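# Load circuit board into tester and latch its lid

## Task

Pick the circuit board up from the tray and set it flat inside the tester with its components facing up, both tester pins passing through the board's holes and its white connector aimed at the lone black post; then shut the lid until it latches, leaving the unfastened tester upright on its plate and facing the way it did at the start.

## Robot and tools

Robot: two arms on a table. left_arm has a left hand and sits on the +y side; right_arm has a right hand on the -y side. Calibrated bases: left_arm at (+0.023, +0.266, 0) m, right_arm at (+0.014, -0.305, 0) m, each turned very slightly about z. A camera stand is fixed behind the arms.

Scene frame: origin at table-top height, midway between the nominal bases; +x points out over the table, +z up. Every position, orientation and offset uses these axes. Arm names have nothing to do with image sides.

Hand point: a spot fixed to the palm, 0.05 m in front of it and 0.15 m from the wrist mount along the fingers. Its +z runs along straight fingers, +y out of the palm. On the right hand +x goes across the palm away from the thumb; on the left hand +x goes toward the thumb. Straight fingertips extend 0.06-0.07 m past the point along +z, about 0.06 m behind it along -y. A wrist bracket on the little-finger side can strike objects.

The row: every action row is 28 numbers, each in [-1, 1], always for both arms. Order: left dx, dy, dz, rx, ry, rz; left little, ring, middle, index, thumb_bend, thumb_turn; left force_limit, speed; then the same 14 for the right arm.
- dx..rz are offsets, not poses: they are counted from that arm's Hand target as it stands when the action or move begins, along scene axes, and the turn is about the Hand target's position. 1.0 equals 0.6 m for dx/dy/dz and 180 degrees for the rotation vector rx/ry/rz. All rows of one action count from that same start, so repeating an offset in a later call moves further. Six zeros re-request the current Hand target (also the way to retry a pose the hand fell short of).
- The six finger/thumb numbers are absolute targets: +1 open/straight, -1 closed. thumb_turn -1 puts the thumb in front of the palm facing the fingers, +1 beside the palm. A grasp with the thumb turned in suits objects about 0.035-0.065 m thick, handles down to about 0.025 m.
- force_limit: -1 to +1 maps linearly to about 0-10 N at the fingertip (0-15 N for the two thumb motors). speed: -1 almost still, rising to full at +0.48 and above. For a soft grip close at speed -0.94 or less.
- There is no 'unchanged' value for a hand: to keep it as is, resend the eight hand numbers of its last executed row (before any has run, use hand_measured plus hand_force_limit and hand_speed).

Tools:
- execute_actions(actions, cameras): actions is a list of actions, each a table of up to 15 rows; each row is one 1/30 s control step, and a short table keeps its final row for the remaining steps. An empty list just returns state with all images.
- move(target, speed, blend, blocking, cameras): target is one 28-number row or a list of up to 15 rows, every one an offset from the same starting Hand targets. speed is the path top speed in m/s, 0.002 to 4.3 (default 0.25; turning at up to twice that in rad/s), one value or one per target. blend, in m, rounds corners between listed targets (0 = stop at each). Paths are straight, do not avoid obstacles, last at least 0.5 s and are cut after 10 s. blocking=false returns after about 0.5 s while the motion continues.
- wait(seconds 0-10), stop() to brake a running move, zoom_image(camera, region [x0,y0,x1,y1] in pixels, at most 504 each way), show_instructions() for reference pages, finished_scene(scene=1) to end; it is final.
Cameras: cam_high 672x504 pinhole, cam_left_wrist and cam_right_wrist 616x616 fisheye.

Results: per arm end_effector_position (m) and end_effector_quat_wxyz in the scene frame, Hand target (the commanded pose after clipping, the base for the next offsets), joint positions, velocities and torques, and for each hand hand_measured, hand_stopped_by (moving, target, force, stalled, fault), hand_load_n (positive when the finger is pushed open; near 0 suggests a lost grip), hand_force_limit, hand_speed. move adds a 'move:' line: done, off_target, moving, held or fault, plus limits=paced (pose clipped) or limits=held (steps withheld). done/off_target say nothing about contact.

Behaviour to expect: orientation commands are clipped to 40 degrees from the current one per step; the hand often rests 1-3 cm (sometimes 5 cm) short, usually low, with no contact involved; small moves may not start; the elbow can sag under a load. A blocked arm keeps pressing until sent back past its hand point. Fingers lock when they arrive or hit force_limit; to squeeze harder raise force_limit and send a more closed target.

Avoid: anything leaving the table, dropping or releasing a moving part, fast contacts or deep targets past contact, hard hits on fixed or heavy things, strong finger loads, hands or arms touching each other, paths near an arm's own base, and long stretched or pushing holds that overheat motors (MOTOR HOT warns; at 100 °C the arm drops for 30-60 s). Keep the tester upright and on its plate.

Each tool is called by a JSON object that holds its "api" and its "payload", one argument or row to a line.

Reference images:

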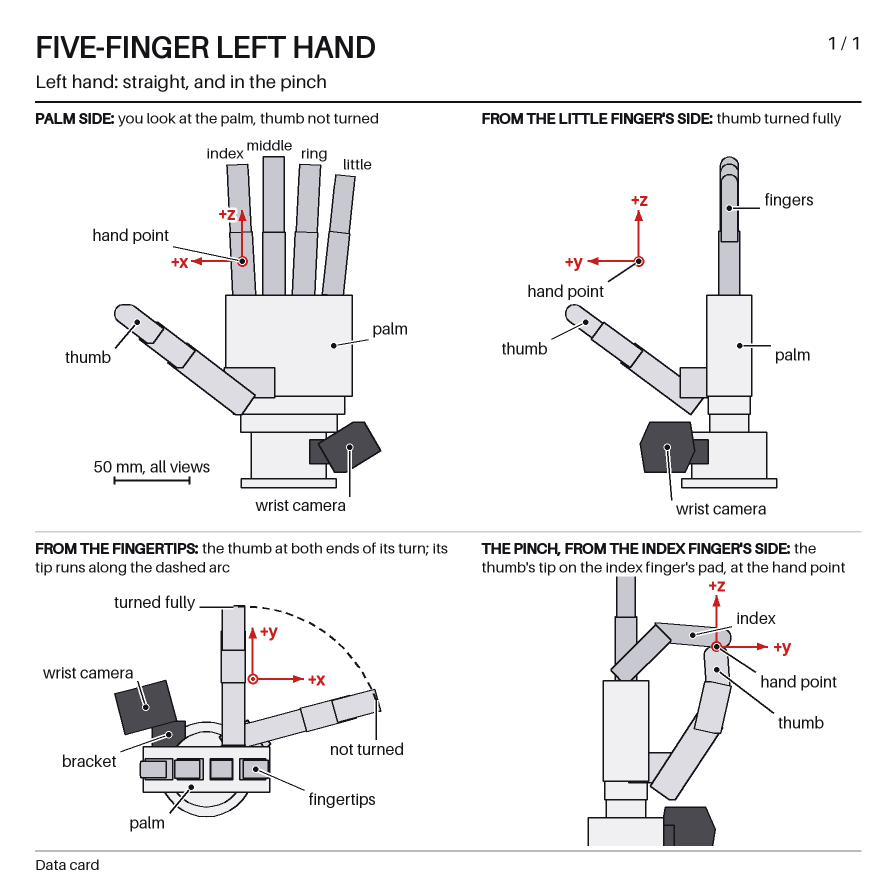

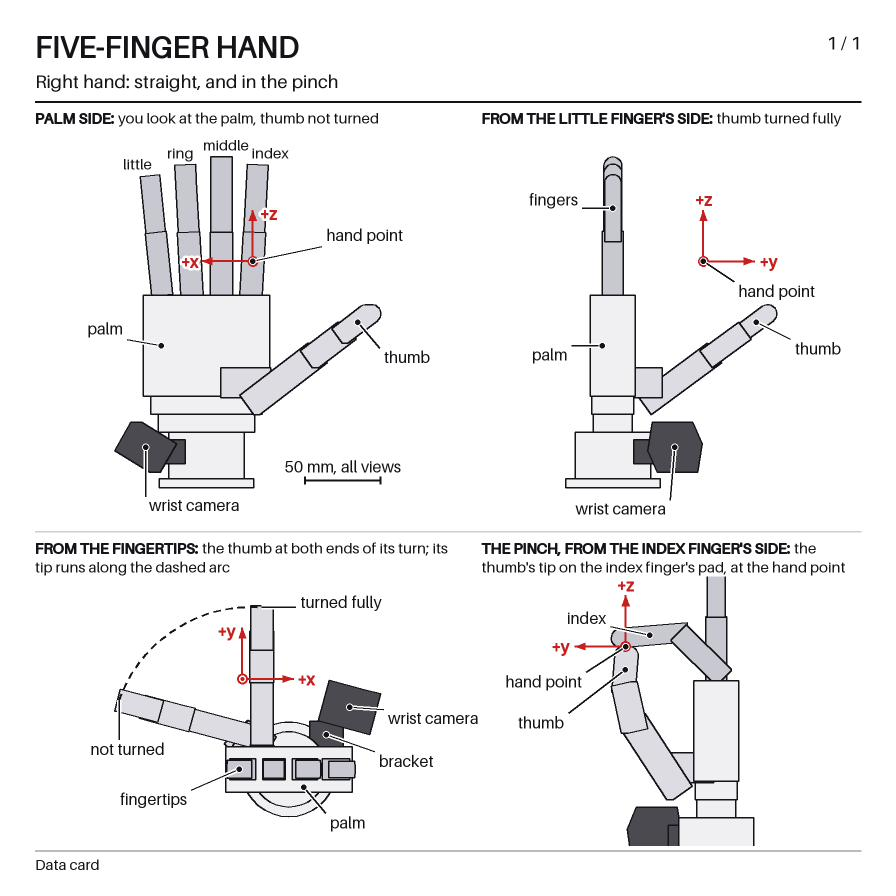

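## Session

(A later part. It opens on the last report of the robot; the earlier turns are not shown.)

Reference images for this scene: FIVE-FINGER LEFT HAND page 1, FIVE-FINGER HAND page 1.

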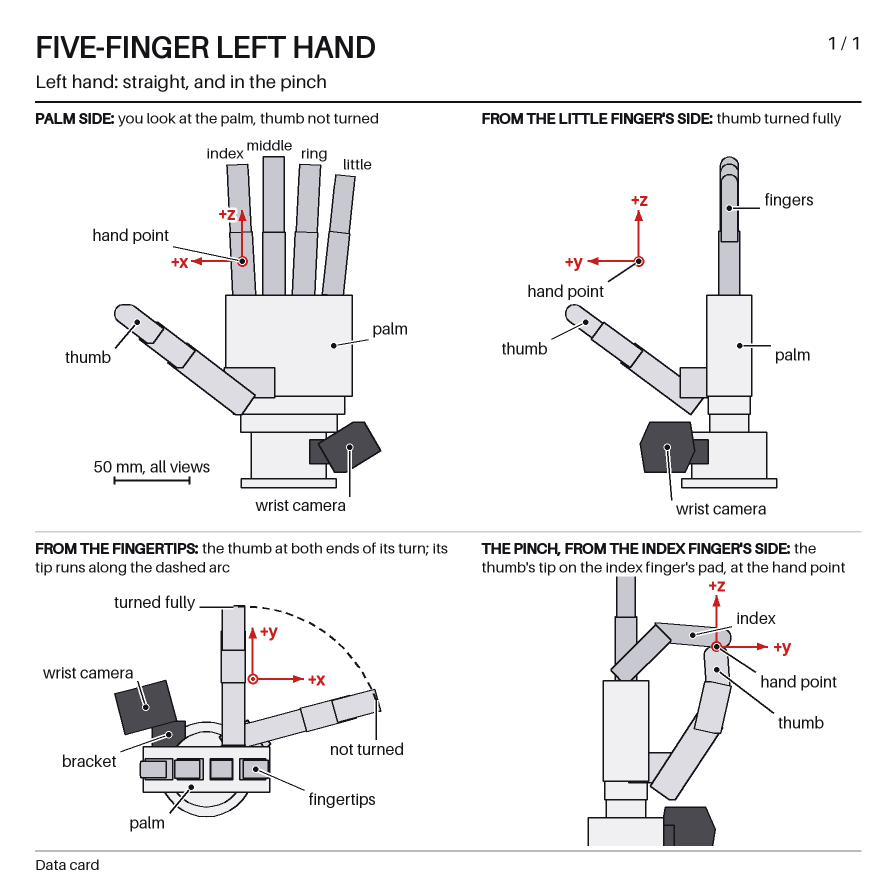

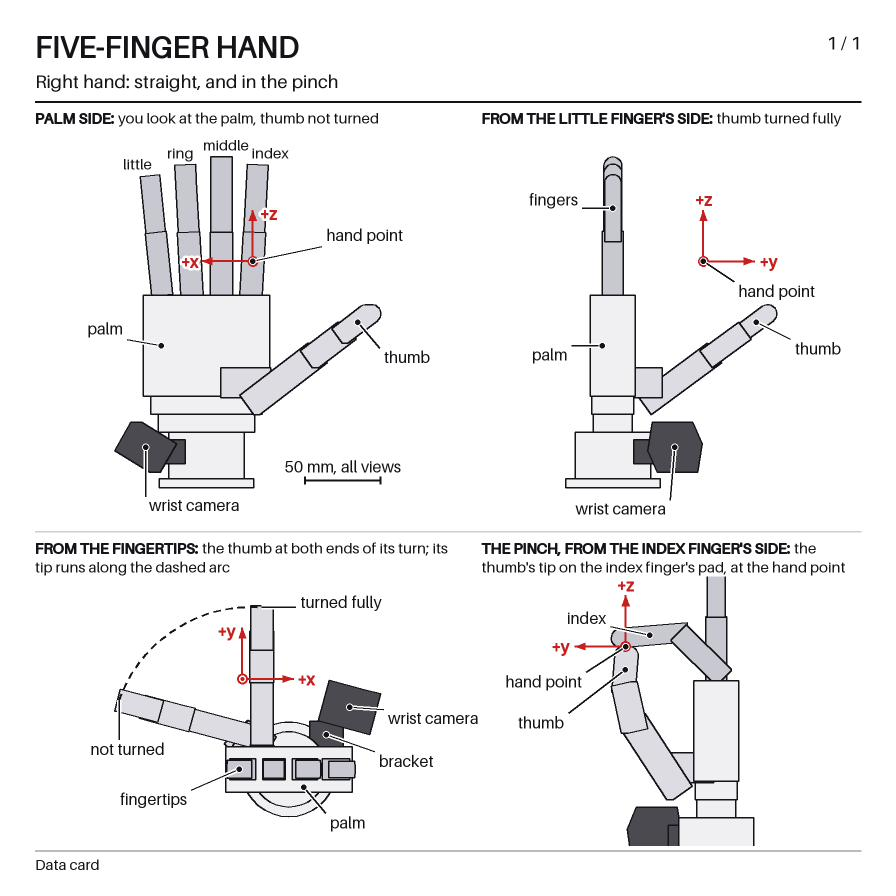

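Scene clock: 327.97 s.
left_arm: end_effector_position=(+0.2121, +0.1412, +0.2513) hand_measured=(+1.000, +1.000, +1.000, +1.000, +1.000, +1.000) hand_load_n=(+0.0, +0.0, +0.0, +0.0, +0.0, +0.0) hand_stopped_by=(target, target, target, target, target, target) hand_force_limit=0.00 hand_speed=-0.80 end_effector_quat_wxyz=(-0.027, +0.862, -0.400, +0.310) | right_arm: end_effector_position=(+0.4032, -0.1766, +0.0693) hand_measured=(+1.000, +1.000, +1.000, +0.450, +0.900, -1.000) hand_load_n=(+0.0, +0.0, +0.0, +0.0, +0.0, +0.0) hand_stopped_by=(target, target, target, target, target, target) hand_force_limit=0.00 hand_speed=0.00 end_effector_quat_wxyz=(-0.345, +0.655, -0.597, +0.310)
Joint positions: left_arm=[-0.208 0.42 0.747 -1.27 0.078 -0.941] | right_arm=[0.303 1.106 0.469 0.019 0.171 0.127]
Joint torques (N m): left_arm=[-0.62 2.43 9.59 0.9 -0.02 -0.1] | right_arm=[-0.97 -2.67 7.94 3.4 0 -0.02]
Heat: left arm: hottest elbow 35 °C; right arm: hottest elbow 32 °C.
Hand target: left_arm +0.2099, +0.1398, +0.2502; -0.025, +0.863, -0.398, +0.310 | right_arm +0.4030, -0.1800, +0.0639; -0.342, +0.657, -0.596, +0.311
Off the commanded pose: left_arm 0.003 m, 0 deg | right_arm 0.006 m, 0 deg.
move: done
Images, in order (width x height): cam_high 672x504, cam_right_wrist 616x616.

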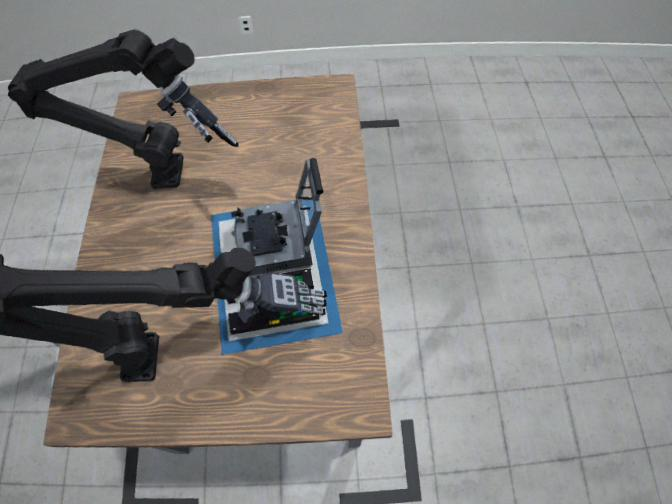

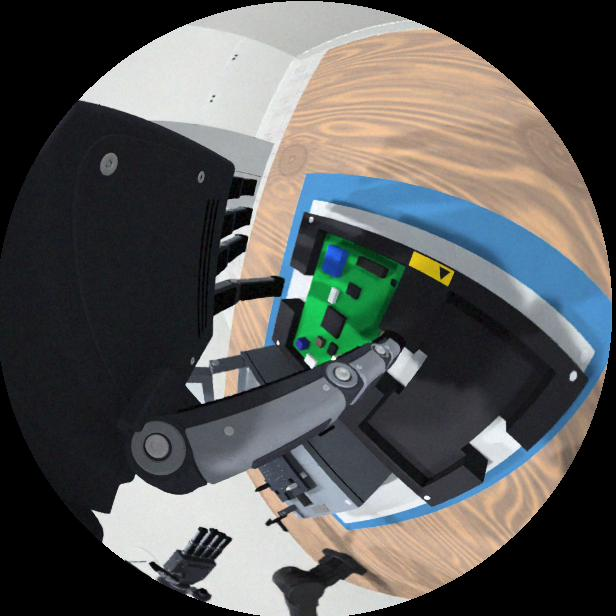

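{"api": "move", "payload": {
  "target": [0,0,0,0,0,0,1,1,1,1,1,1,0,-0.8,0.0,0.002,-0.0233,0,0,0,1,1,1,0.45,0.9,-1,0,0],
  "cameras": ["cam_high","cam_right_wrist"],
  "speed": 0.08
}}

{"api": "zoom_image", "payload": {
  "camera": "cam_right_wrist",
  "region": [220, 200, 470, 420]
}}

Scene clock: 338.90 s.
left_arm: end_effector_position=(+0.2121, +0.1412, +0.2513) hand_measured=(+1.000, +1.000, +1.000, +1.000, +1.000, +1.000) hand_load_n=(+0.0, +0.0, +0.0, +0.0, -0.5, +0.0) hand_stopped_by=(target, target, target, target, target, target) hand_force_limit=0.00 hand_speed=-0.80 end_effector_quat_wxyz=(-0.027, +0.862, -0.400, +0.310) | right_arm: end_effector_position=(+0.4053, -0.1761, +0.0586) hand_measured=(+1.000, +1.000, +1.000, +0.450, +0.900, -1.000) hand_load_n=(+0.0, +0.0, +0.0, +0.0, +1.0, +0.0) hand_stopped_by=(target, target, target, target, target, target) hand_force_limit=0.00 hand_speed=0.00 end_effector_quat_wxyz=(-0.347, +0.654, -0.596, +0.311)
Joint positions: left_arm=[-0.208 0.42 0.747 -1.27 0.078 -0.941] | right_arm=[0.302 1.141 0.453 0.077 0.171 0.127]
Joint torques (N m): left_arm=[-0.56 2.37 9.62 0.87 -0.02 -0.1] | right_arm=[-1.26 -2.55 7.31 3.55 0.13 0]
Heat: left arm: hottest elbow 35 °C; right arm: hottest elbow 32 °C.
Hand target: left_arm +0.2099, +0.1398, +0.2502; -0.025, +0.863, -0.398, +0.310 | right_arm +0.4030, -0.1789, +0.0499; -0.342, +0.657, -0.596, +0.311
Off the commanded pose: left_arm 0.003 m, 0 deg | right_arm 0.009 m, 1 deg.
move: done
Images, in order (width x height): cam_high 672x504, cam_right_wrist 616x616.

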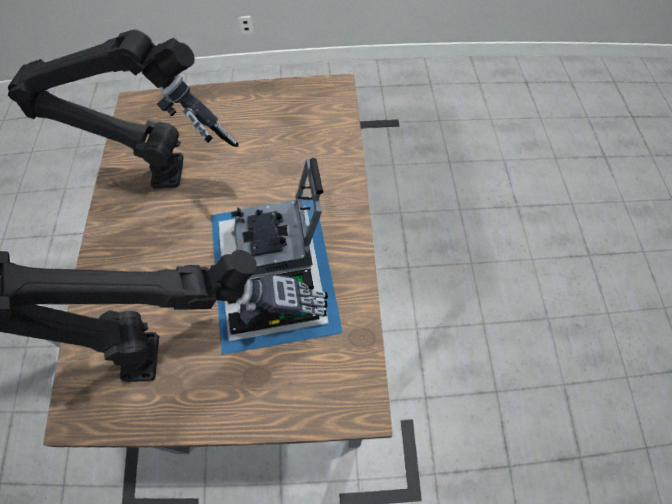

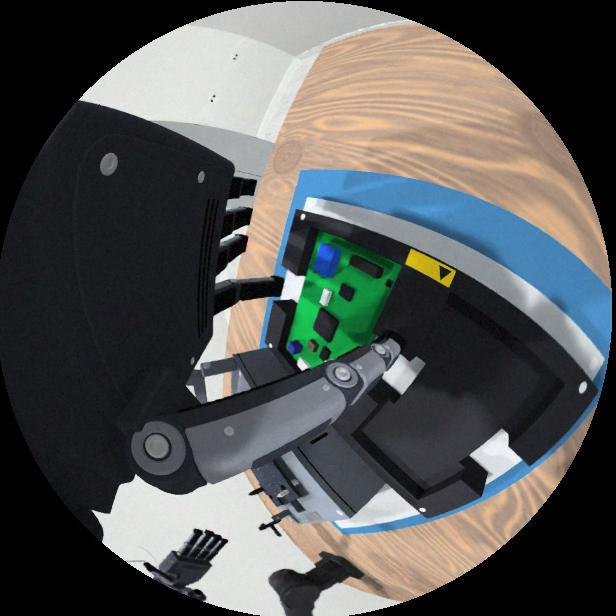

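Scaled by 2.016 from the camera's 616x616 image, which has a finer 880x880 frame.

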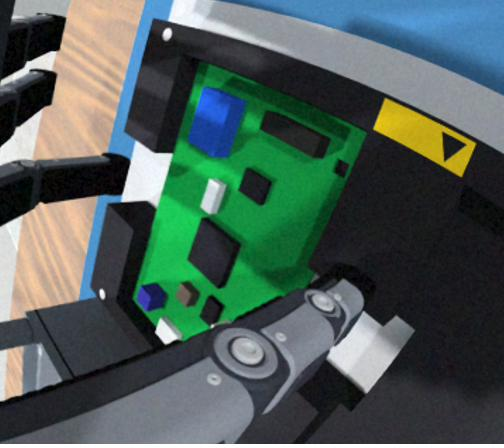

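{"api": "move", "payload": {
  "target": [
    [0,0,0,0,0,0,1,1,1,1,1,1,0,-0.8,0,0,0.0518,0,0,0,1,1,1,0.45,0.9,-1,0,0],
    [0,0,0,0,0,0,1,1,1,1,1,1,0,-0.8,-0.009,0.0235,0.0518,0,0,0.0222,1,1,0.45,1,0.9,-1,0,0]
  ],
  "cameras": ["cam_right_wrist"],
  "speed": 0.1
}}

{"api": "zoom_image", "payload": {
  "camera": "cam_right_wrist",
  "region": [220, 200, 470, 420]
}}

Scene clock: 368.53 s.
left_arm: end_effector_position=(+0.2121, +0.1412, +0.2513) hand_measured=(+1.000, +1.000, +1.000, +1.000, +1.000, +1.000) hand_load_n=(+0.0, +0.0, +0.0, +0.0, +0.0, +0.0) hand_stopped_by=(target, target, target, target, target, target) hand_force_limit=0.00 hand_speed=-0.80 end_effector_quat_wxyz=(-0.027, +0.862, -0.400, +0.310) | right_arm: end_effector_position=(+0.3852, -0.1725, +0.0629) hand_measured=(+1.000, +1.000, +0.450, +1.000, +0.900, -1.000) hand_load_n=(-0.5, +0.0, +0.0, -0.5, +0.0, +0.0) hand_stopped_by=(target, target, target, target, target, target) hand_force_limit=0.00 hand_speed=0.00 end_effector_quat_wxyz=(-0.338, +0.678, -0.584, +0.292)
Joint positions: left_arm=[-0.208 0.42 0.747 -1.27 0.078 -0.941] | right_arm=[0.312 1.078 0.453 -0.027 0.135 0.101]
Joint torques (N m): left_arm=[-0.62 2.37 9.59 0.88 -0.02 -0.1] | right_arm=[-0.03 -3.19 11.59 2.4 -0.02 -0.03]
Heat: left arm: hottest elbow 35 °C; right arm: hottest elbow 31 °C.
Hand target: left_arm +0.2099, +0.1398, +0.2502; -0.025, +0.863, -0.398, +0.310 | right_arm +0.3976, -0.1647, +0.0810; -0.352, +0.677, -0.573, +0.299
Off the commanded pose: left_arm 0.003 m, 0 deg | right_arm 0.023 m, 2 deg.
move: off_target (right_arm); target 2's new numbers were sent with right_arm's hand 0.023 m and 2 deg from that target
Images, in order (width x height): cam_right_wrist 616x616.

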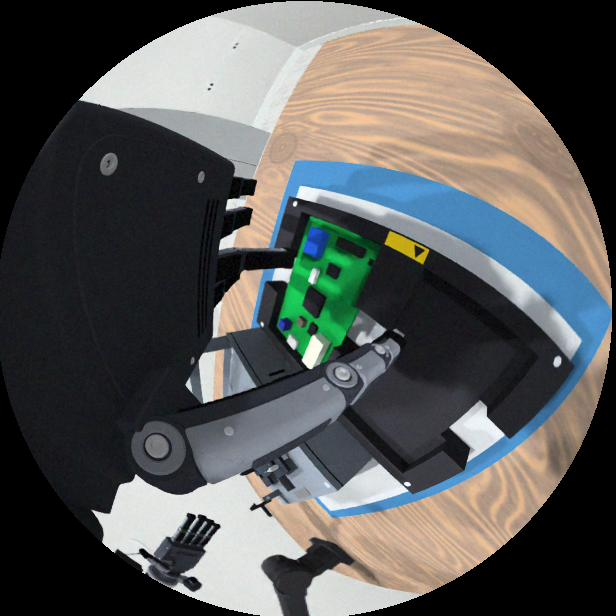

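Scaled by 2.016 from the camera's 616x616 image, which has a finer 880x880 frame.

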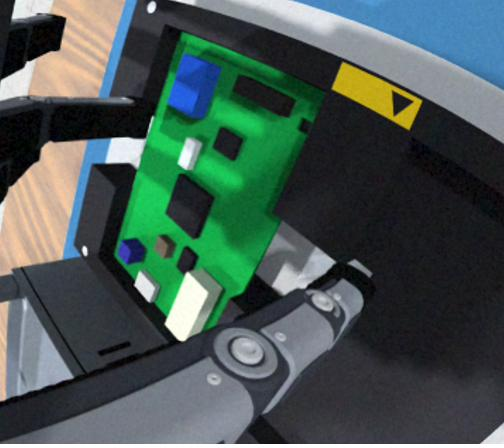

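{"api": "move", "payload": {
  "target": [0,0,0,0,0,0,1,1,1,1,1,1,0,-0.8,0,0,0.01,0,0,0,1,1,0.45,1,0.9,-1,0,0],
  "cameras": ["cam_right_wrist"],
  "speed": 0.1
}}

{"api": "zoom_image", "payload": {
  "camera": "cam_right_wrist",
  "region": [220, 200, 470, 420]
}}

Scene clock: 372.40 s.
left_arm: end_effector_position=(+0.2121, +0.1412, +0.2513) hand_measured=(+1.000, +1.000, +1.000, +1.000, +1.000, +1.000) hand_load_n=(+0.0, +0.0, +0.0, +0.0, +0.0, +0.0) hand_stopped_by=(target, target, target, target, target, target) hand_force_limit=0.00 hand_speed=-0.80 end_effector_quat_wxyz=(-0.027, +0.862, -0.400, +0.310) | right_arm: end_effector_position=(+0.3821, -0.1735, +0.0644) hand_measured=(+1.000, +1.000, +0.450, +1.000, +0.900, -1.000) hand_load_n=(+0.0, +0.0, +0.0, +0.0, +0.0, +0.0) hand_stopped_by=(target, target, target, target, target, target) hand_force_limit=0.00 hand_speed=0.00 end_effector_quat_wxyz=(-0.336, +0.679, -0.584, +0.290)
Joint positions: left_arm=[-0.208 0.42 0.747 -1.27 0.078 -0.941] | right_arm=[0.312 1.064 0.453 -0.047 0.135 0.101]
Joint torques (N m): left_arm=[-0.67 2.37 9.57 0.84 -0.01 -0.1] | right_arm=[-0.21 -3.43 12.42 2.4 -0.02 -0.02]
Heat: left arm: hottest elbow 35 °C; right arm: hottest elbow 31 °C.
Hand target: left_arm +0.2099, +0.1398, +0.2502; -0.025, +0.863, -0.398, +0.310 | right_arm +0.3976, -0.1647, +0.0870; -0.352, +0.677, -0.573, +0.299
Off the commanded pose: left_arm 0.003 m, 0 deg | right_arm 0.029 m, 3 deg.
move: off_target (right_arm)
Images, in order (width x height): cam_right_wrist 616x616.

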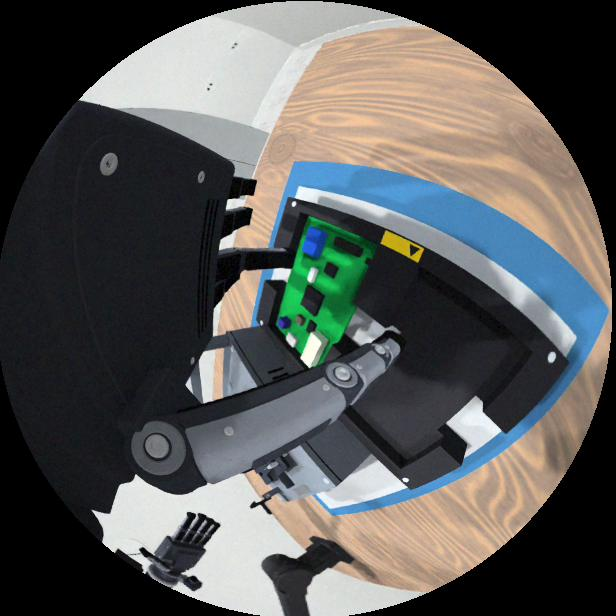

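Scaled by 2.016 from the camera's 616x616 image, which has a finer 880x880 frame.

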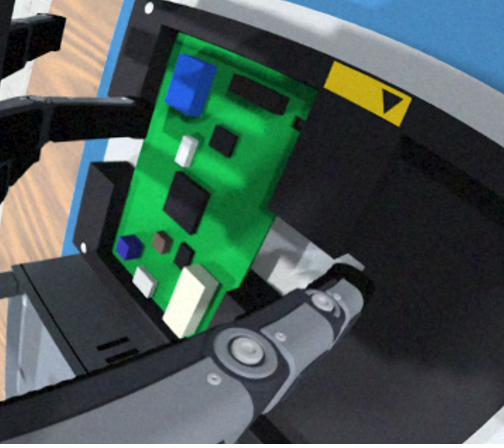

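{"api": "move", "payload": {
  "target": [0,0,0,0,0,0,1,1,1,1,1,1,0,-0.8,0,0,0.06,0,0,0,1,1,0.45,1,0.9,-1,0,0],
  "cameras": ["cam_right_wrist"],
  "speed": 0.1
}}

{"api": "zoom_image", "payload": {
  "camera": "cam_right_wrist",
  "region": [220, 200, 470, 420]
}}

Scene clock: 378.53 s.
left_arm: end_effector_position=(+0.2121, +0.1412, +0.2513) hand_measured=(+1.000, +1.000, +1.000, +1.000, +1.000, +1.000) hand_load_n=(+0.0, +0.0, +0.0, +0.0, +0.0, +0.0) hand_stopped_by=(target, target, target, target, target, target) hand_force_limit=0.00 hand_speed=-0.80 end_effector_quat_wxyz=(-0.027, +0.862, -0.400, +0.310) | right_arm: end_effector_position=(+0.3824, -0.1733, +0.0981) hand_measured=(+1.000, +1.000, +0.450, +1.000, +0.900, -1.000) hand_load_n=(+0.0, +0.0, +0.0, -0.5, +0.0, +0.0) hand_stopped_by=(target, target, target, target, target, target) hand_force_limit=0.00 hand_speed=0.00 end_effector_quat_wxyz=(-0.335, +0.680, -0.584, +0.290)
Joint positions: left_arm=[-0.208 0.42 0.747 -1.27 0.078 -0.941] | right_arm=[0.312 0.992 0.515 -0.182 0.134 0.101]
Joint torques (N m): left_arm=[-0.62 2.37 9.59 0.85 -0.01 -0.1] | right_arm=[-0.21 -2.84 13.39 2.29 0.02 -0.04]
Heat: left arm: hottest elbow 35 °C; right arm: hottest elbow 32 °C.
Hand target: left_arm +0.2099, +0.1398, +0.2502; -0.025, +0.863, -0.398, +0.310 | right_arm +0.3975, -0.1647, +0.1230; -0.352, +0.677, -0.573, +0.299
Off the commanded pose: left_arm 0.003 m, 0 deg | right_arm 0.030 m, 3 deg.
move: off_target (right_arm)
Images, in order (width x height): cam_right_wrist 616x616.

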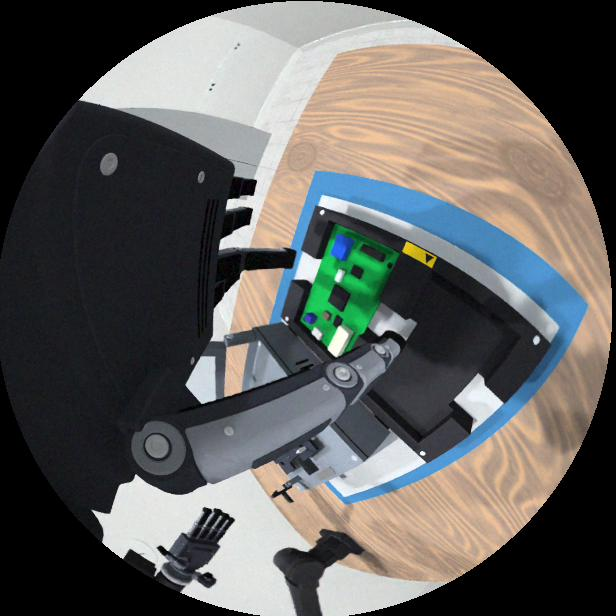

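Scaled by 2.016 from the camera's 616x616 image, which has a finer 880x880 frame.

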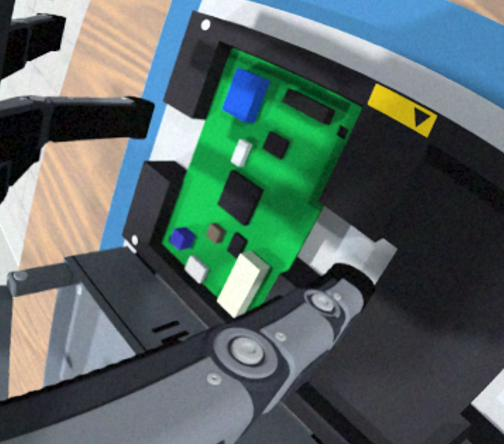

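{"api": "move", "payload": {
  "target": [0,0,0,0,0,0,1,1,1,1,1,1,0,-0.8,0.006,0.006,-0.075,0,0,0,1,1,0.45,1,0.9,-1,0,0],
  "cameras": ["cam_right_wrist"],
  "speed": 0.1
}}

{"api": "zoom_image", "payload": {
  "camera": "cam_right_wrist",
  "region": [220, 200, 470, 420]
}}

Scene clock: 396.13 s.
left_arm: end_effector_position=(+0.2121, +0.1412, +0.2513) hand_measured=(+1.000, +1.000, +1.000, +1.000, +1.000, +1.000) hand_load_n=(+0.0, +0.0, +0.0, +0.0, -0.5, +0.0) hand_stopped_by=(target, target, target, target, target, target) hand_force_limit=0.00 hand_speed=-0.80 end_effector_quat_wxyz=(-0.027, +0.862, -0.400, +0.310) | right_arm: end_effector_position=(+0.4033, -0.1634, +0.0842) hand_measured=(+1.000, +1.000, +0.450, +1.000, +0.900, -1.000) hand_load_n=(+0.0, +0.0, +0.0, +0.0, +0.0, +0.0) hand_stopped_by=(target, target, target, target, target, target) hand_force_limit=0.00 hand_speed=0.00 end_effector_quat_wxyz=(-0.354, +0.673, -0.577, +0.299)
Joint positions: left_arm=[-0.208 0.42 0.747 -1.27 0.078 -0.941] | right_arm=[0.319 1.086 0.503 -0.03 0.134 0.101]
Joint torques (N m): left_arm=[-0.62 2.49 9.55 0.91 -0.02 -0.1] | right_arm=[-0.15 -2.96 8.12 3.43 0.29 0.03]
Heat: left arm: hottest elbow 35 °C; right arm: hottest elbow 33 °C.
Hand target: left_arm +0.2099, +0.1398, +0.2502; -0.025, +0.863, -0.398, +0.310 | right_arm +0.4011, -0.1612, +0.0779; -0.352, +0.677, -0.573, +0.299
Off the commanded pose: left_arm 0.003 m, 0 deg | right_arm 0.007 m, 1 deg.
move: done
Images, in order (width x height): cam_right_wrist 616x616.

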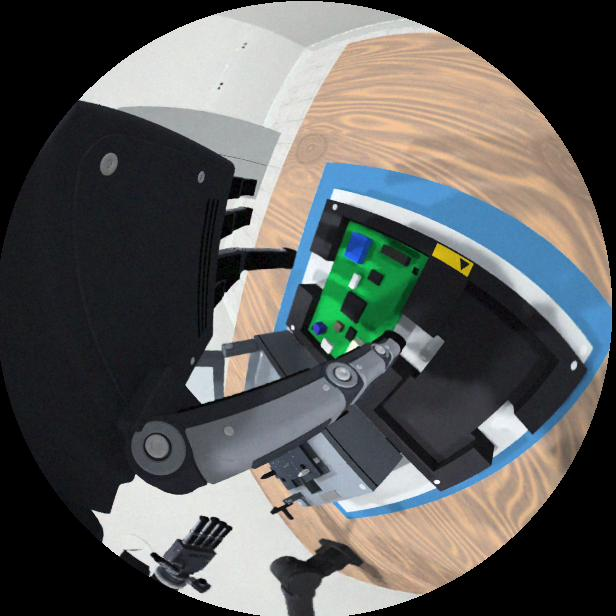

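Scaled by 2.016 from the camera's 616x616 image, which has a finer 880x880 frame.

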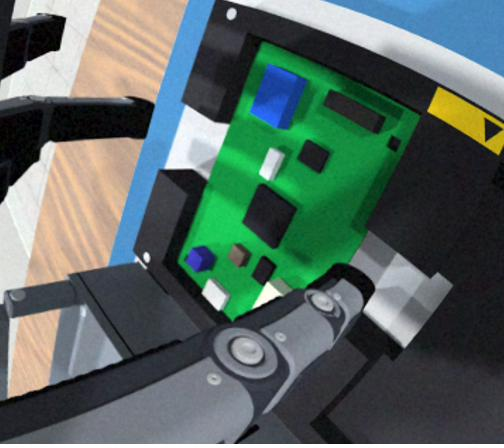

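{"api": "move", "payload": {
  "target": [0,0,0,0,0,0,1,1,1,1,1,1,0,-0.8,-0.002,0.005,-0.037,0,0,0,1,1,0.45,1,0.9,-1,0,0],
  "cameras": ["cam_right_wrist"],
  "speed": 0.08
}}

{"api": "zoom_image", "payload": {
  "camera": "cam_right_wrist",
  "region": [220, 200, 470, 420]
}}

Scene clock: 406.37 s.
left_arm: end_effector_position=(+0.2121, +0.1412, +0.2513) hand_measured=(+1.000, +1.000, +1.000, +1.000, +1.000, +1.000) hand_load_n=(+0.0, +0.0, +0.0, +0.0, +0.0, +0.0) hand_stopped_by=(target, target, target, target, target, target) hand_force_limit=0.00 hand_speed=-0.80 end_effector_quat_wxyz=(-0.027, +0.862, -0.400, +0.310) | right_arm: end_effector_position=(+0.4026, -0.1603, +0.0619) hand_measured=(+1.000, +1.000, +0.450, +1.000, +0.900, -1.000) hand_load_n=(+0.0, -0.5, +0.0, +0.0, +0.0, +0.0) hand_stopped_by=(target, target, target, target, target, target) hand_force_limit=0.00 hand_speed=0.00 end_effector_quat_wxyz=(-0.354, +0.675, -0.574, +0.300)
Joint positions: left_arm=[-0.208 0.42 0.747 -1.27 0.078 -0.941] | right_arm=[0.33 1.142 0.468 0.062 0.142 0.101]
Joint torques (N m): left_arm=[-0.56 2.37 9.58 0.87 -0.02 -0.1] | right_arm=[0.03 -2.73 7.6 3.38 0.32 0.11]
Heat: left arm: hottest elbow 35 °C; right arm: hottest elbow 33 °C.
Hand target: left_arm +0.2099, +0.1398, +0.2502; -0.025, +0.863, -0.398, +0.310 | right_arm +0.3999, -0.1581, +0.0557; -0.352, +0.677, -0.573, +0.299
Off the commanded pose: left_arm 0.003 m, 0 deg | right_arm 0.007 m, 0 deg.
move: done
Images, in order (width x height): cam_right_wrist 616x616.

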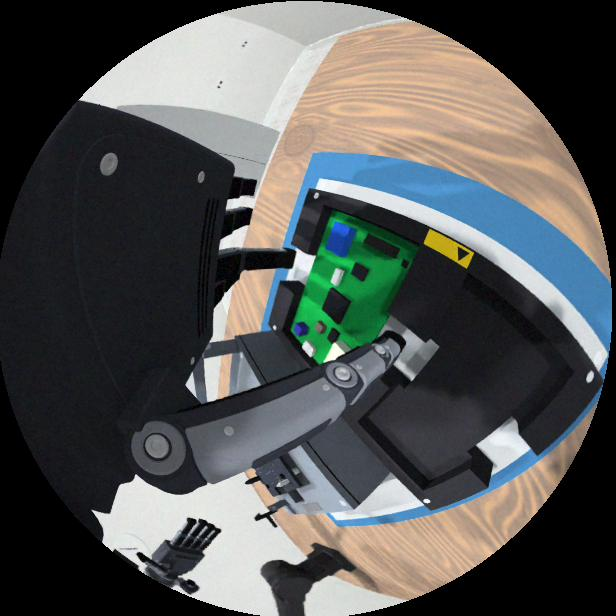

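Scaled by 2.016 from the camera's 616x616 image, which has a finer 880x880 frame.

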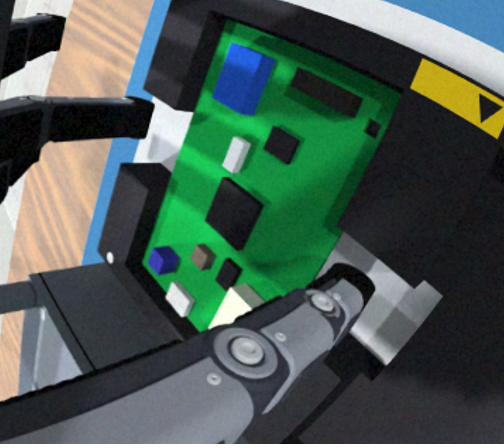

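{"api": "move", "payload": {
  "target": [0,0,0,0,0,0,1,1,1,1,1,1,0,-0.8,-0.005,0.0,-0.015,0,0,0,1,1,0.5,1,1,-1,0,0],
  "cameras": ["cam_right_wrist"],
  "speed": 0.08
}}

{"api": "zoom_image", "payload": {
  "camera": "cam_right_wrist",
  "region": [220, 200, 470, 420]
}}

Scene clock: 415.87 s.
left_arm: end_effector_position=(+0.2121, +0.1412, +0.2513) hand_measured=(+1.000, +1.000, +1.000, +1.000, +1.000, +1.000) hand_load_n=(+0.0, +0.0, +0.0, +0.0, -0.5, +0.0) hand_stopped_by=(target, target, target, target, target, target) hand_force_limit=0.00 hand_speed=-0.80 end_effector_quat_wxyz=(-0.027, +0.862, -0.400, +0.310) | right_arm: end_effector_position=(+0.4000, -0.1604, +0.0532) hand_measured=(+1.000, +1.000, +0.500, +1.000, +1.000, -1.000) hand_load_n=(+0.0, +0.0, +0.0, +0.0, +0.0, +0.0) hand_stopped_by=(target, target, target, target, target, target) hand_force_limit=0.00 hand_speed=0.00 end_effector_quat_wxyz=(-0.354, +0.675, -0.573, +0.301)
Joint positions: left_arm=[-0.208 0.42 0.747 -1.27 0.078 -0.941] | right_arm=[0.334 1.158 0.449 0.097 0.145 0.101]
Joint torques (N m): left_arm=[-0.56 2.37 9.58 0.9 -0.02 -0.1] | right_arm=[-0.32 -2.84 7.36 3.49 0.34 0.08]
Heat: left arm: hottest elbow 35 °C; right arm: hottest elbow 32 °C.
Hand target: left_arm +0.2099, +0.1398, +0.2502; -0.025, +0.863, -0.398, +0.310 | right_arm +0.3969, -0.1582, +0.0467; -0.352, +0.677, -0.573, +0.299
Off the commanded pose: left_arm 0.003 m, 0 deg | right_arm 0.007 m, 0 deg.
move: done
Images, in order (width x height): cam_right_wrist 616x616.

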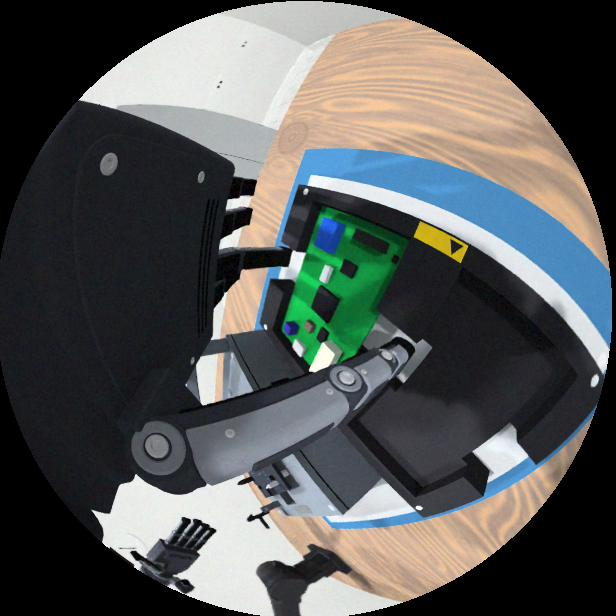

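Scaled by 2.016 from the camera's 616x616 image, which has a finer 880x880 frame.

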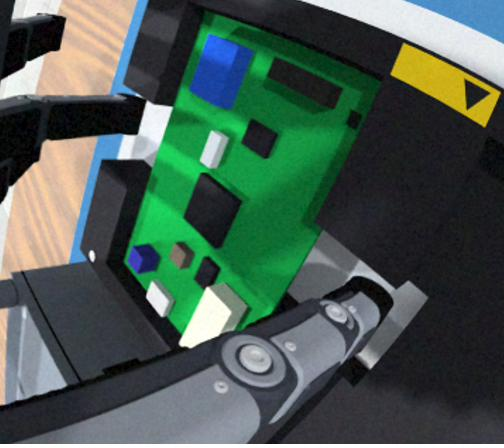

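{"api": "move", "payload": {
  "target": [0,0,0,0,0,0,1,1,1,1,1,1,0,-0.8,0.0,0.0,-0.0167,0,0,0,1,1,0.5,1,1,-1,0,0],
  "cameras": ["cam_right_wrist"],
  "speed": 0.05
}}

{"api": "zoom_image", "payload": {
  "camera": "cam_right_wrist",
  "region": [220, 200, 470, 420]
}}

Scene clock: 419.83 s.
left_arm: end_effector_position=(+0.2121, +0.1412, +0.2513) hand_measured=(+1.000, +1.000, +1.000, +1.000, +1.000, +1.000) hand_load_n=(+0.0, +0.0, +0.0, +0.0, +0.0, +0.0) hand_stopped_by=(target, target, target, target, target, target) hand_force_limit=0.00 hand_speed=-0.80 end_effector_quat_wxyz=(-0.027, +0.862, -0.400, +0.310) | right_arm: end_effector_position=(+0.4003, -0.1603, +0.0431) hand_measured=(+1.000, +1.000, +0.500, +1.000, +1.000, -1.000) hand_load_n=(+0.0, +0.0, +0.0, +0.0, +0.0, +0.0) hand_stopped_by=(target, target, target, target, target, target) hand_force_limit=0.00 hand_speed=0.00 end_effector_quat_wxyz=(-0.354, +0.675, -0.573, +0.301)
Joint positions: left_arm=[-0.208 0.42 0.747 -1.27 0.078 -0.941] | right_arm=[0.334 1.189 0.435 0.142 0.145 0.101]
Joint torques (N m): left_arm=[-0.62 2.43 9.58 0.88 -0.02 -0.1] | right_arm=[-0.09 -2.84 7.09 3.45 0.3 0.12]
Heat: left arm: hottest elbow 35 °C; right arm: hottest elbow 32 °C.
Hand target: left_arm +0.2099, +0.1398, +0.2502; -0.025, +0.863, -0.398, +0.310 | right_arm +0.3969, -0.1582, +0.0367; -0.352, +0.677, -0.573, +0.299
Off the commanded pose: left_arm 0.003 m, 0 deg | right_arm 0.008 m, 0 deg.
move: done
Images, in order (width x height): cam_right_wrist 616x616.

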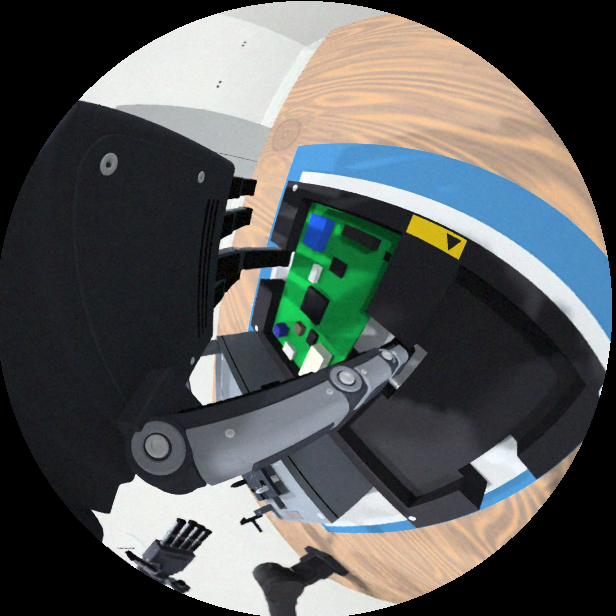

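Scaled by 2.016 from the camera's 616x616 image, which has a finer 880x880 frame.

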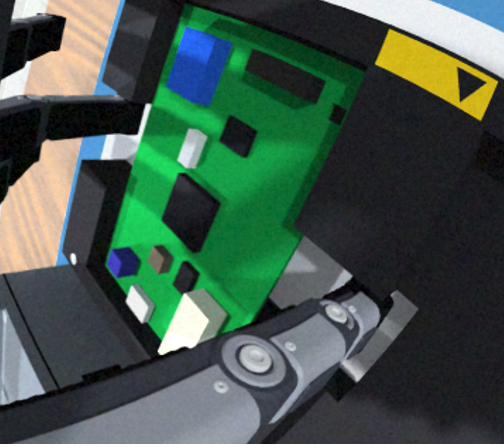

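{"api": "move", "payload": {
  "target": [0,0,0,0,0,0,1,1,1,1,1,1,0,-0.8,0.0,0.0,0,0,0,0,1,1,0.2,1,1,-1,-0.7,-0.92],
  "cameras": ["cam_right_wrist"],
  "speed": 0.05
}}

{"api": "zoom_image", "payload": {
  "camera": "cam_right_wrist",
  "region": [220, 200, 470, 420]
}}

Scene clock: 431.97 s.
left_arm: end_effector_position=(+0.2121, +0.1412, +0.2513) hand_measured=(+1.000, +1.000, +1.000, +1.000, +1.000, +1.000) hand_load_n=(-0.5, +0.0, +0.0, +0.0, +0.0, -0.5) hand_stopped_by=(target, target, target, target, target, target) hand_force_limit=0.00 hand_speed=-0.80 end_effector_quat_wxyz=(-0.027, +0.862, -0.400, +0.310) | right_arm: end_effector_position=(+0.4010, -0.1600, +0.0439) hand_measured=(+1.000, +1.000, +0.396, +1.000, +1.000, -1.000) hand_load_n=(+0.0, -0.5, +0.5, +0.0, +0.0, +0.0) hand_stopped_by=(target, target, force, target, target, target) hand_force_limit=-0.70 hand_speed=-0.92 end_effector_quat_wxyz=(-0.355, +0.674, -0.573, +0.302)
Joint positions: left_arm=[-0.208 0.42 0.747 -1.27 0.078 -0.941] | right_arm=[0.334 1.189 0.435 0.146 0.146 0.101]
Joint torques (N m): left_arm=[-0.67 2.37 9.58 0.85 -0.01 -0.1] | right_arm=[-0.09 -3.02 7.05 3.19 0.31 0.11]
Heat: left arm: hottest elbow 35 °C; right arm: hottest elbow 32 °C.
Hand target: left_arm +0.2099, +0.1398, +0.2502; -0.025, +0.863, -0.398, +0.310 | right_arm +0.3969, -0.1581, +0.0368; -0.352, +0.677, -0.573, +0.299
Off the commanded pose: left_arm 0.003 m, 0 deg | right_arm 0.008 m, 1 deg.
move: done
Images, in order (width x height): cam_right_wrist 616x616.

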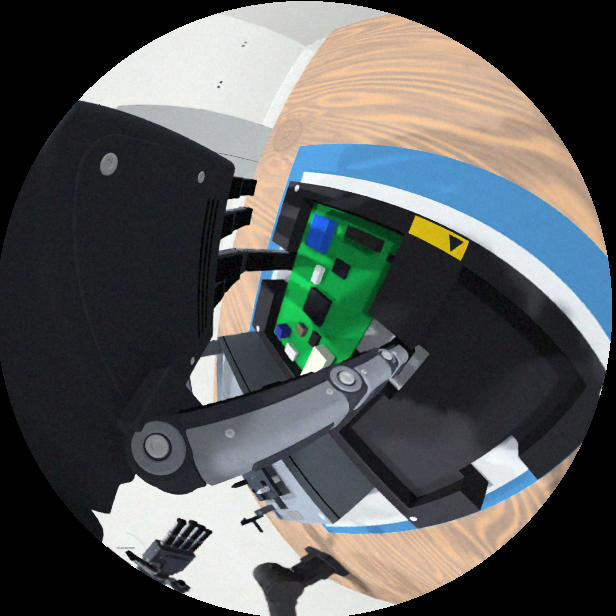

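Scaled by 2.016 from the camera's 616x616 image, which has a finer 880x880 frame.

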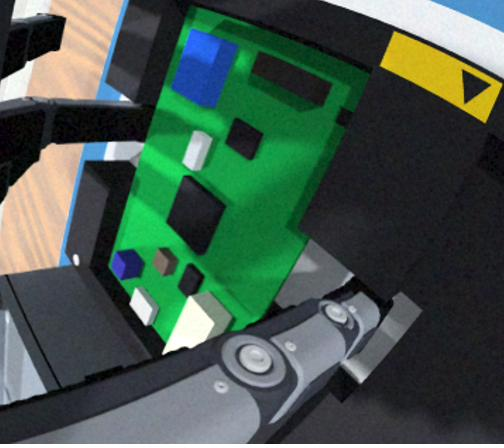

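{"api": "move", "payload": {
  "target": [0,0,0,0,0,0,1,1,1,1,1,1,0,-0.8,0.0,0.0,0,0,0,0,1,1,0.2,1,0.4,-1,-0.7,-0.92],
  "cameras": ["cam_right_wrist"],
  "speed": 0.05
}}

{"api": "zoom_image", "payload": {
  "camera": "cam_right_wrist",
  "region": [220, 200, 470, 420]
}}

Scene clock: 439.70 s.
left_arm: end_effector_position=(+0.2121, +0.1412, +0.2513) hand_measured=(+1.000, +1.000, +1.000, +1.000, +1.000, +1.000) hand_load_n=(+0.0, +0.0, +0.0, +0.0, +0.0, +0.0) hand_stopped_by=(target, target, target, target, target, target) hand_force_limit=0.00 hand_speed=-0.80 end_effector_quat_wxyz=(-0.027, +0.862, -0.400, +0.310) | right_arm: end_effector_position=(+0.4010, -0.1600, +0.0439) hand_measured=(+1.000, +1.000, +0.396, +1.000, +0.702, -1.000) hand_load_n=(+0.0, +0.0, +2.5, +0.0, +2.5, +0.0) hand_stopped_by=(target, target, force, target, force, target) hand_force_limit=-0.70 hand_speed=-0.92 end_effector_quat_wxyz=(-0.355, +0.674, -0.573, +0.302)
Joint positions: left_arm=[-0.208 0.42 0.747 -1.27 0.078 -0.941] | right_arm=[0.334 1.189 0.435 0.146 0.146 0.101]
Joint torques (N m): left_arm=[-0.73 2.37 9.58 0.85 -0.02 -0.1] | right_arm=[-0.26 -2.78 7.09 3.25 0.3 0.1]
Heat: left arm: hottest elbow 35 °C; right arm: hottest elbow 32 °C.
Hand target: left_arm +0.2099, +0.1398, +0.2502; -0.025, +0.863, -0.398, +0.310 | right_arm +0.3970, -0.1582, +0.0368; -0.352, +0.677, -0.573, +0.299
Off the commanded pose: left_arm 0.003 m, 0 deg | right_arm 0.008 m, 1 deg.
move: done
Images, in order (width x height): cam_right_wrist 616x616.

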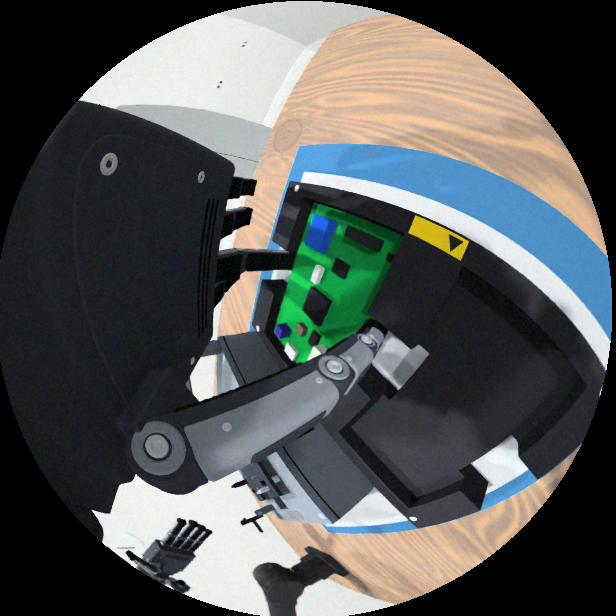

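Scaled by 2.016 from the camera's 616x616 image, which has a finer 880x880 frame.

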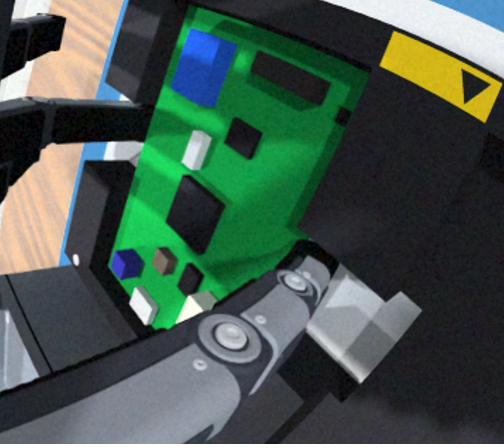

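{"api": "move", "payload": {
  "target": [0,0,0,0,0,0,1,1,1,1,1,1,0,-0.8,0.0,0.0,0,0,0,0,1,1,0.2,1,0.3,-1,-0.2,-0.92],
  "cameras": [],
  "speed": 0.05
}}

Scene clock: 444.57 s.
left_arm: end_effector_position=(+0.2121, +0.1412, +0.2513) hand_measured=(+1.000, +1.000, +1.000, +1.000, +1.000, +1.000) hand_load_n=(+0.0, +0.0, +0.0, +0.0, +0.0, +0.0) hand_stopped_by=(target, target, target, target, target, target) hand_force_limit=0.00 hand_speed=-0.80 end_effector_quat_wxyz=(-0.027, +0.862, -0.400, +0.310) | right_arm: end_effector_position=(+0.4010, -0.1600, +0.0439) hand_measured=(+1.000, +1.000, +0.398, +1.000, +0.678, -1.000) hand_load_n=(+0.0, +0.0, +6.5, +0.0, +5.5, +0.5) hand_stopped_by=(target, target, force, target, force, target) hand_force_limit=-0.20 hand_speed=-0.92 end_effector_quat_wxyz=(-0.355, +0.674, -0.573, +0.302)
Joint positions: left_arm=[-0.208 0.42 0.747 -1.27 0.078 -0.941] | right_arm=[0.334 1.189 0.435 0.146 0.146 0.101]
Joint torques (N m): left_arm=[-0.62 2.43 9.59 0.88 -0.02 -0.1] | right_arm=[-0.38 -2.78 7.17 3.36 0.3 0.1]
Heat: left arm: hottest elbow 35 °C; right arm: hottest elbow 31 °C.
Hand target: left_arm +0.2099, +0.1398, +0.2502; -0.025, +0.863, -0.398, +0.310 | right_arm +0.3970, -0.1582, +0.0368; -0.352, +0.677, -0.573, +0.299
Off the commanded pose: left_arm 0.003 m, 0 deg | right_arm 0.008 m, 1 deg.
move: done
No camera images: "cameras" was empty.

{"api": "move", "payload": {
  "target": [0,0,0,0,0,0,1,1,1,1,1,1,0,-0.8,0.032,0.005,0.0533,0,0,0,1,1,0.2,1,0.3,-1,-0.2,-0.92],
  "cameras": ["cam_right_wrist"],
  "speed": 0.1
}}

{"api": "zoom_image", "payload": {
  "camera": "cam_right_wrist",
  "region": [220, 200, 470, 420]
}}

Scene clock: 459.47 s.
left_arm: end_effector_position=(+0.2121, +0.1412, +0.2513) hand_measured=(+1.000, +1.000, +1.000, +1.000, +1.000, +1.000) hand_load_n=(+0.0, +0.5, +0.0, +0.0, +0.0, -0.5) hand_stopped_by=(target, target, target, target, target, target) hand_force_limit=0.00 hand_speed=-0.80 end_effector_quat_wxyz=(-0.027, +0.862, -0.400, +0.310) | right_arm: end_effector_position=(+0.4011, -0.1598, +0.0505) hand_measured=(+1.000, +1.000, +0.396, +1.000, +0.678, -1.000) hand_load_n=(+0.0, +0.0, +1.5, +0.0, +0.0, +0.0) hand_stopped_by=(target, target, force, target, force, target) hand_force_limit=-0.20 hand_speed=-0.92 end_effector_quat_wxyz=(-0.340, +0.682, -0.577, +0.293)
Joint positions: left_arm=[-0.208 0.42 0.747 -1.27 0.078 -0.941] | right_arm=[0.334 1.176 0.474 0.054 0.145 0.101]
Joint torques (N m): left_arm=[-0.56 2.49 9.59 0.87 -0.03 -0.1] | right_arm=[-0.97 -4.37 11.63 2.06 -0.1 0.02]
Heat: left arm: hottest elbow 35 °C; right arm: hottest elbow 31 °C.
Hand target: left_arm +0.2099, +0.1398, +0.2502; -0.025, +0.863, -0.398, +0.310 | right_arm +0.4161, -0.1552, +0.0687; -0.352, +0.677, -0.573, +0.299
Off the commanded pose: left_arm 0.003 m, 0 deg | right_arm 0.024 m, 2 deg.
move: off_target (right_arm)
Images, in order (width x height): cam_right_wrist 616x616.

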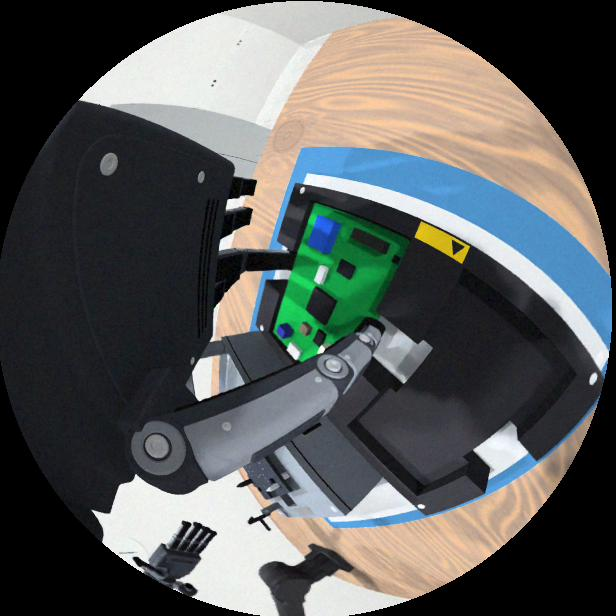

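Scaled by 2.016 from the camera's 616x616 image, which has a finer 880x880 frame.

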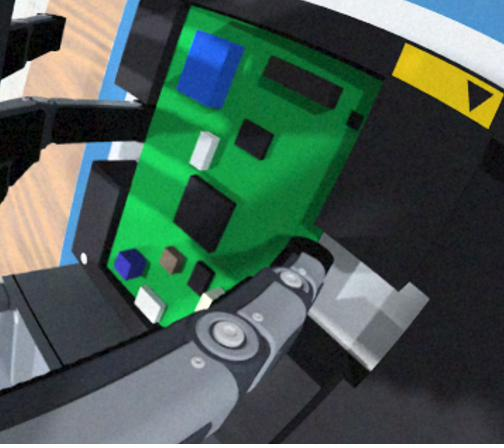

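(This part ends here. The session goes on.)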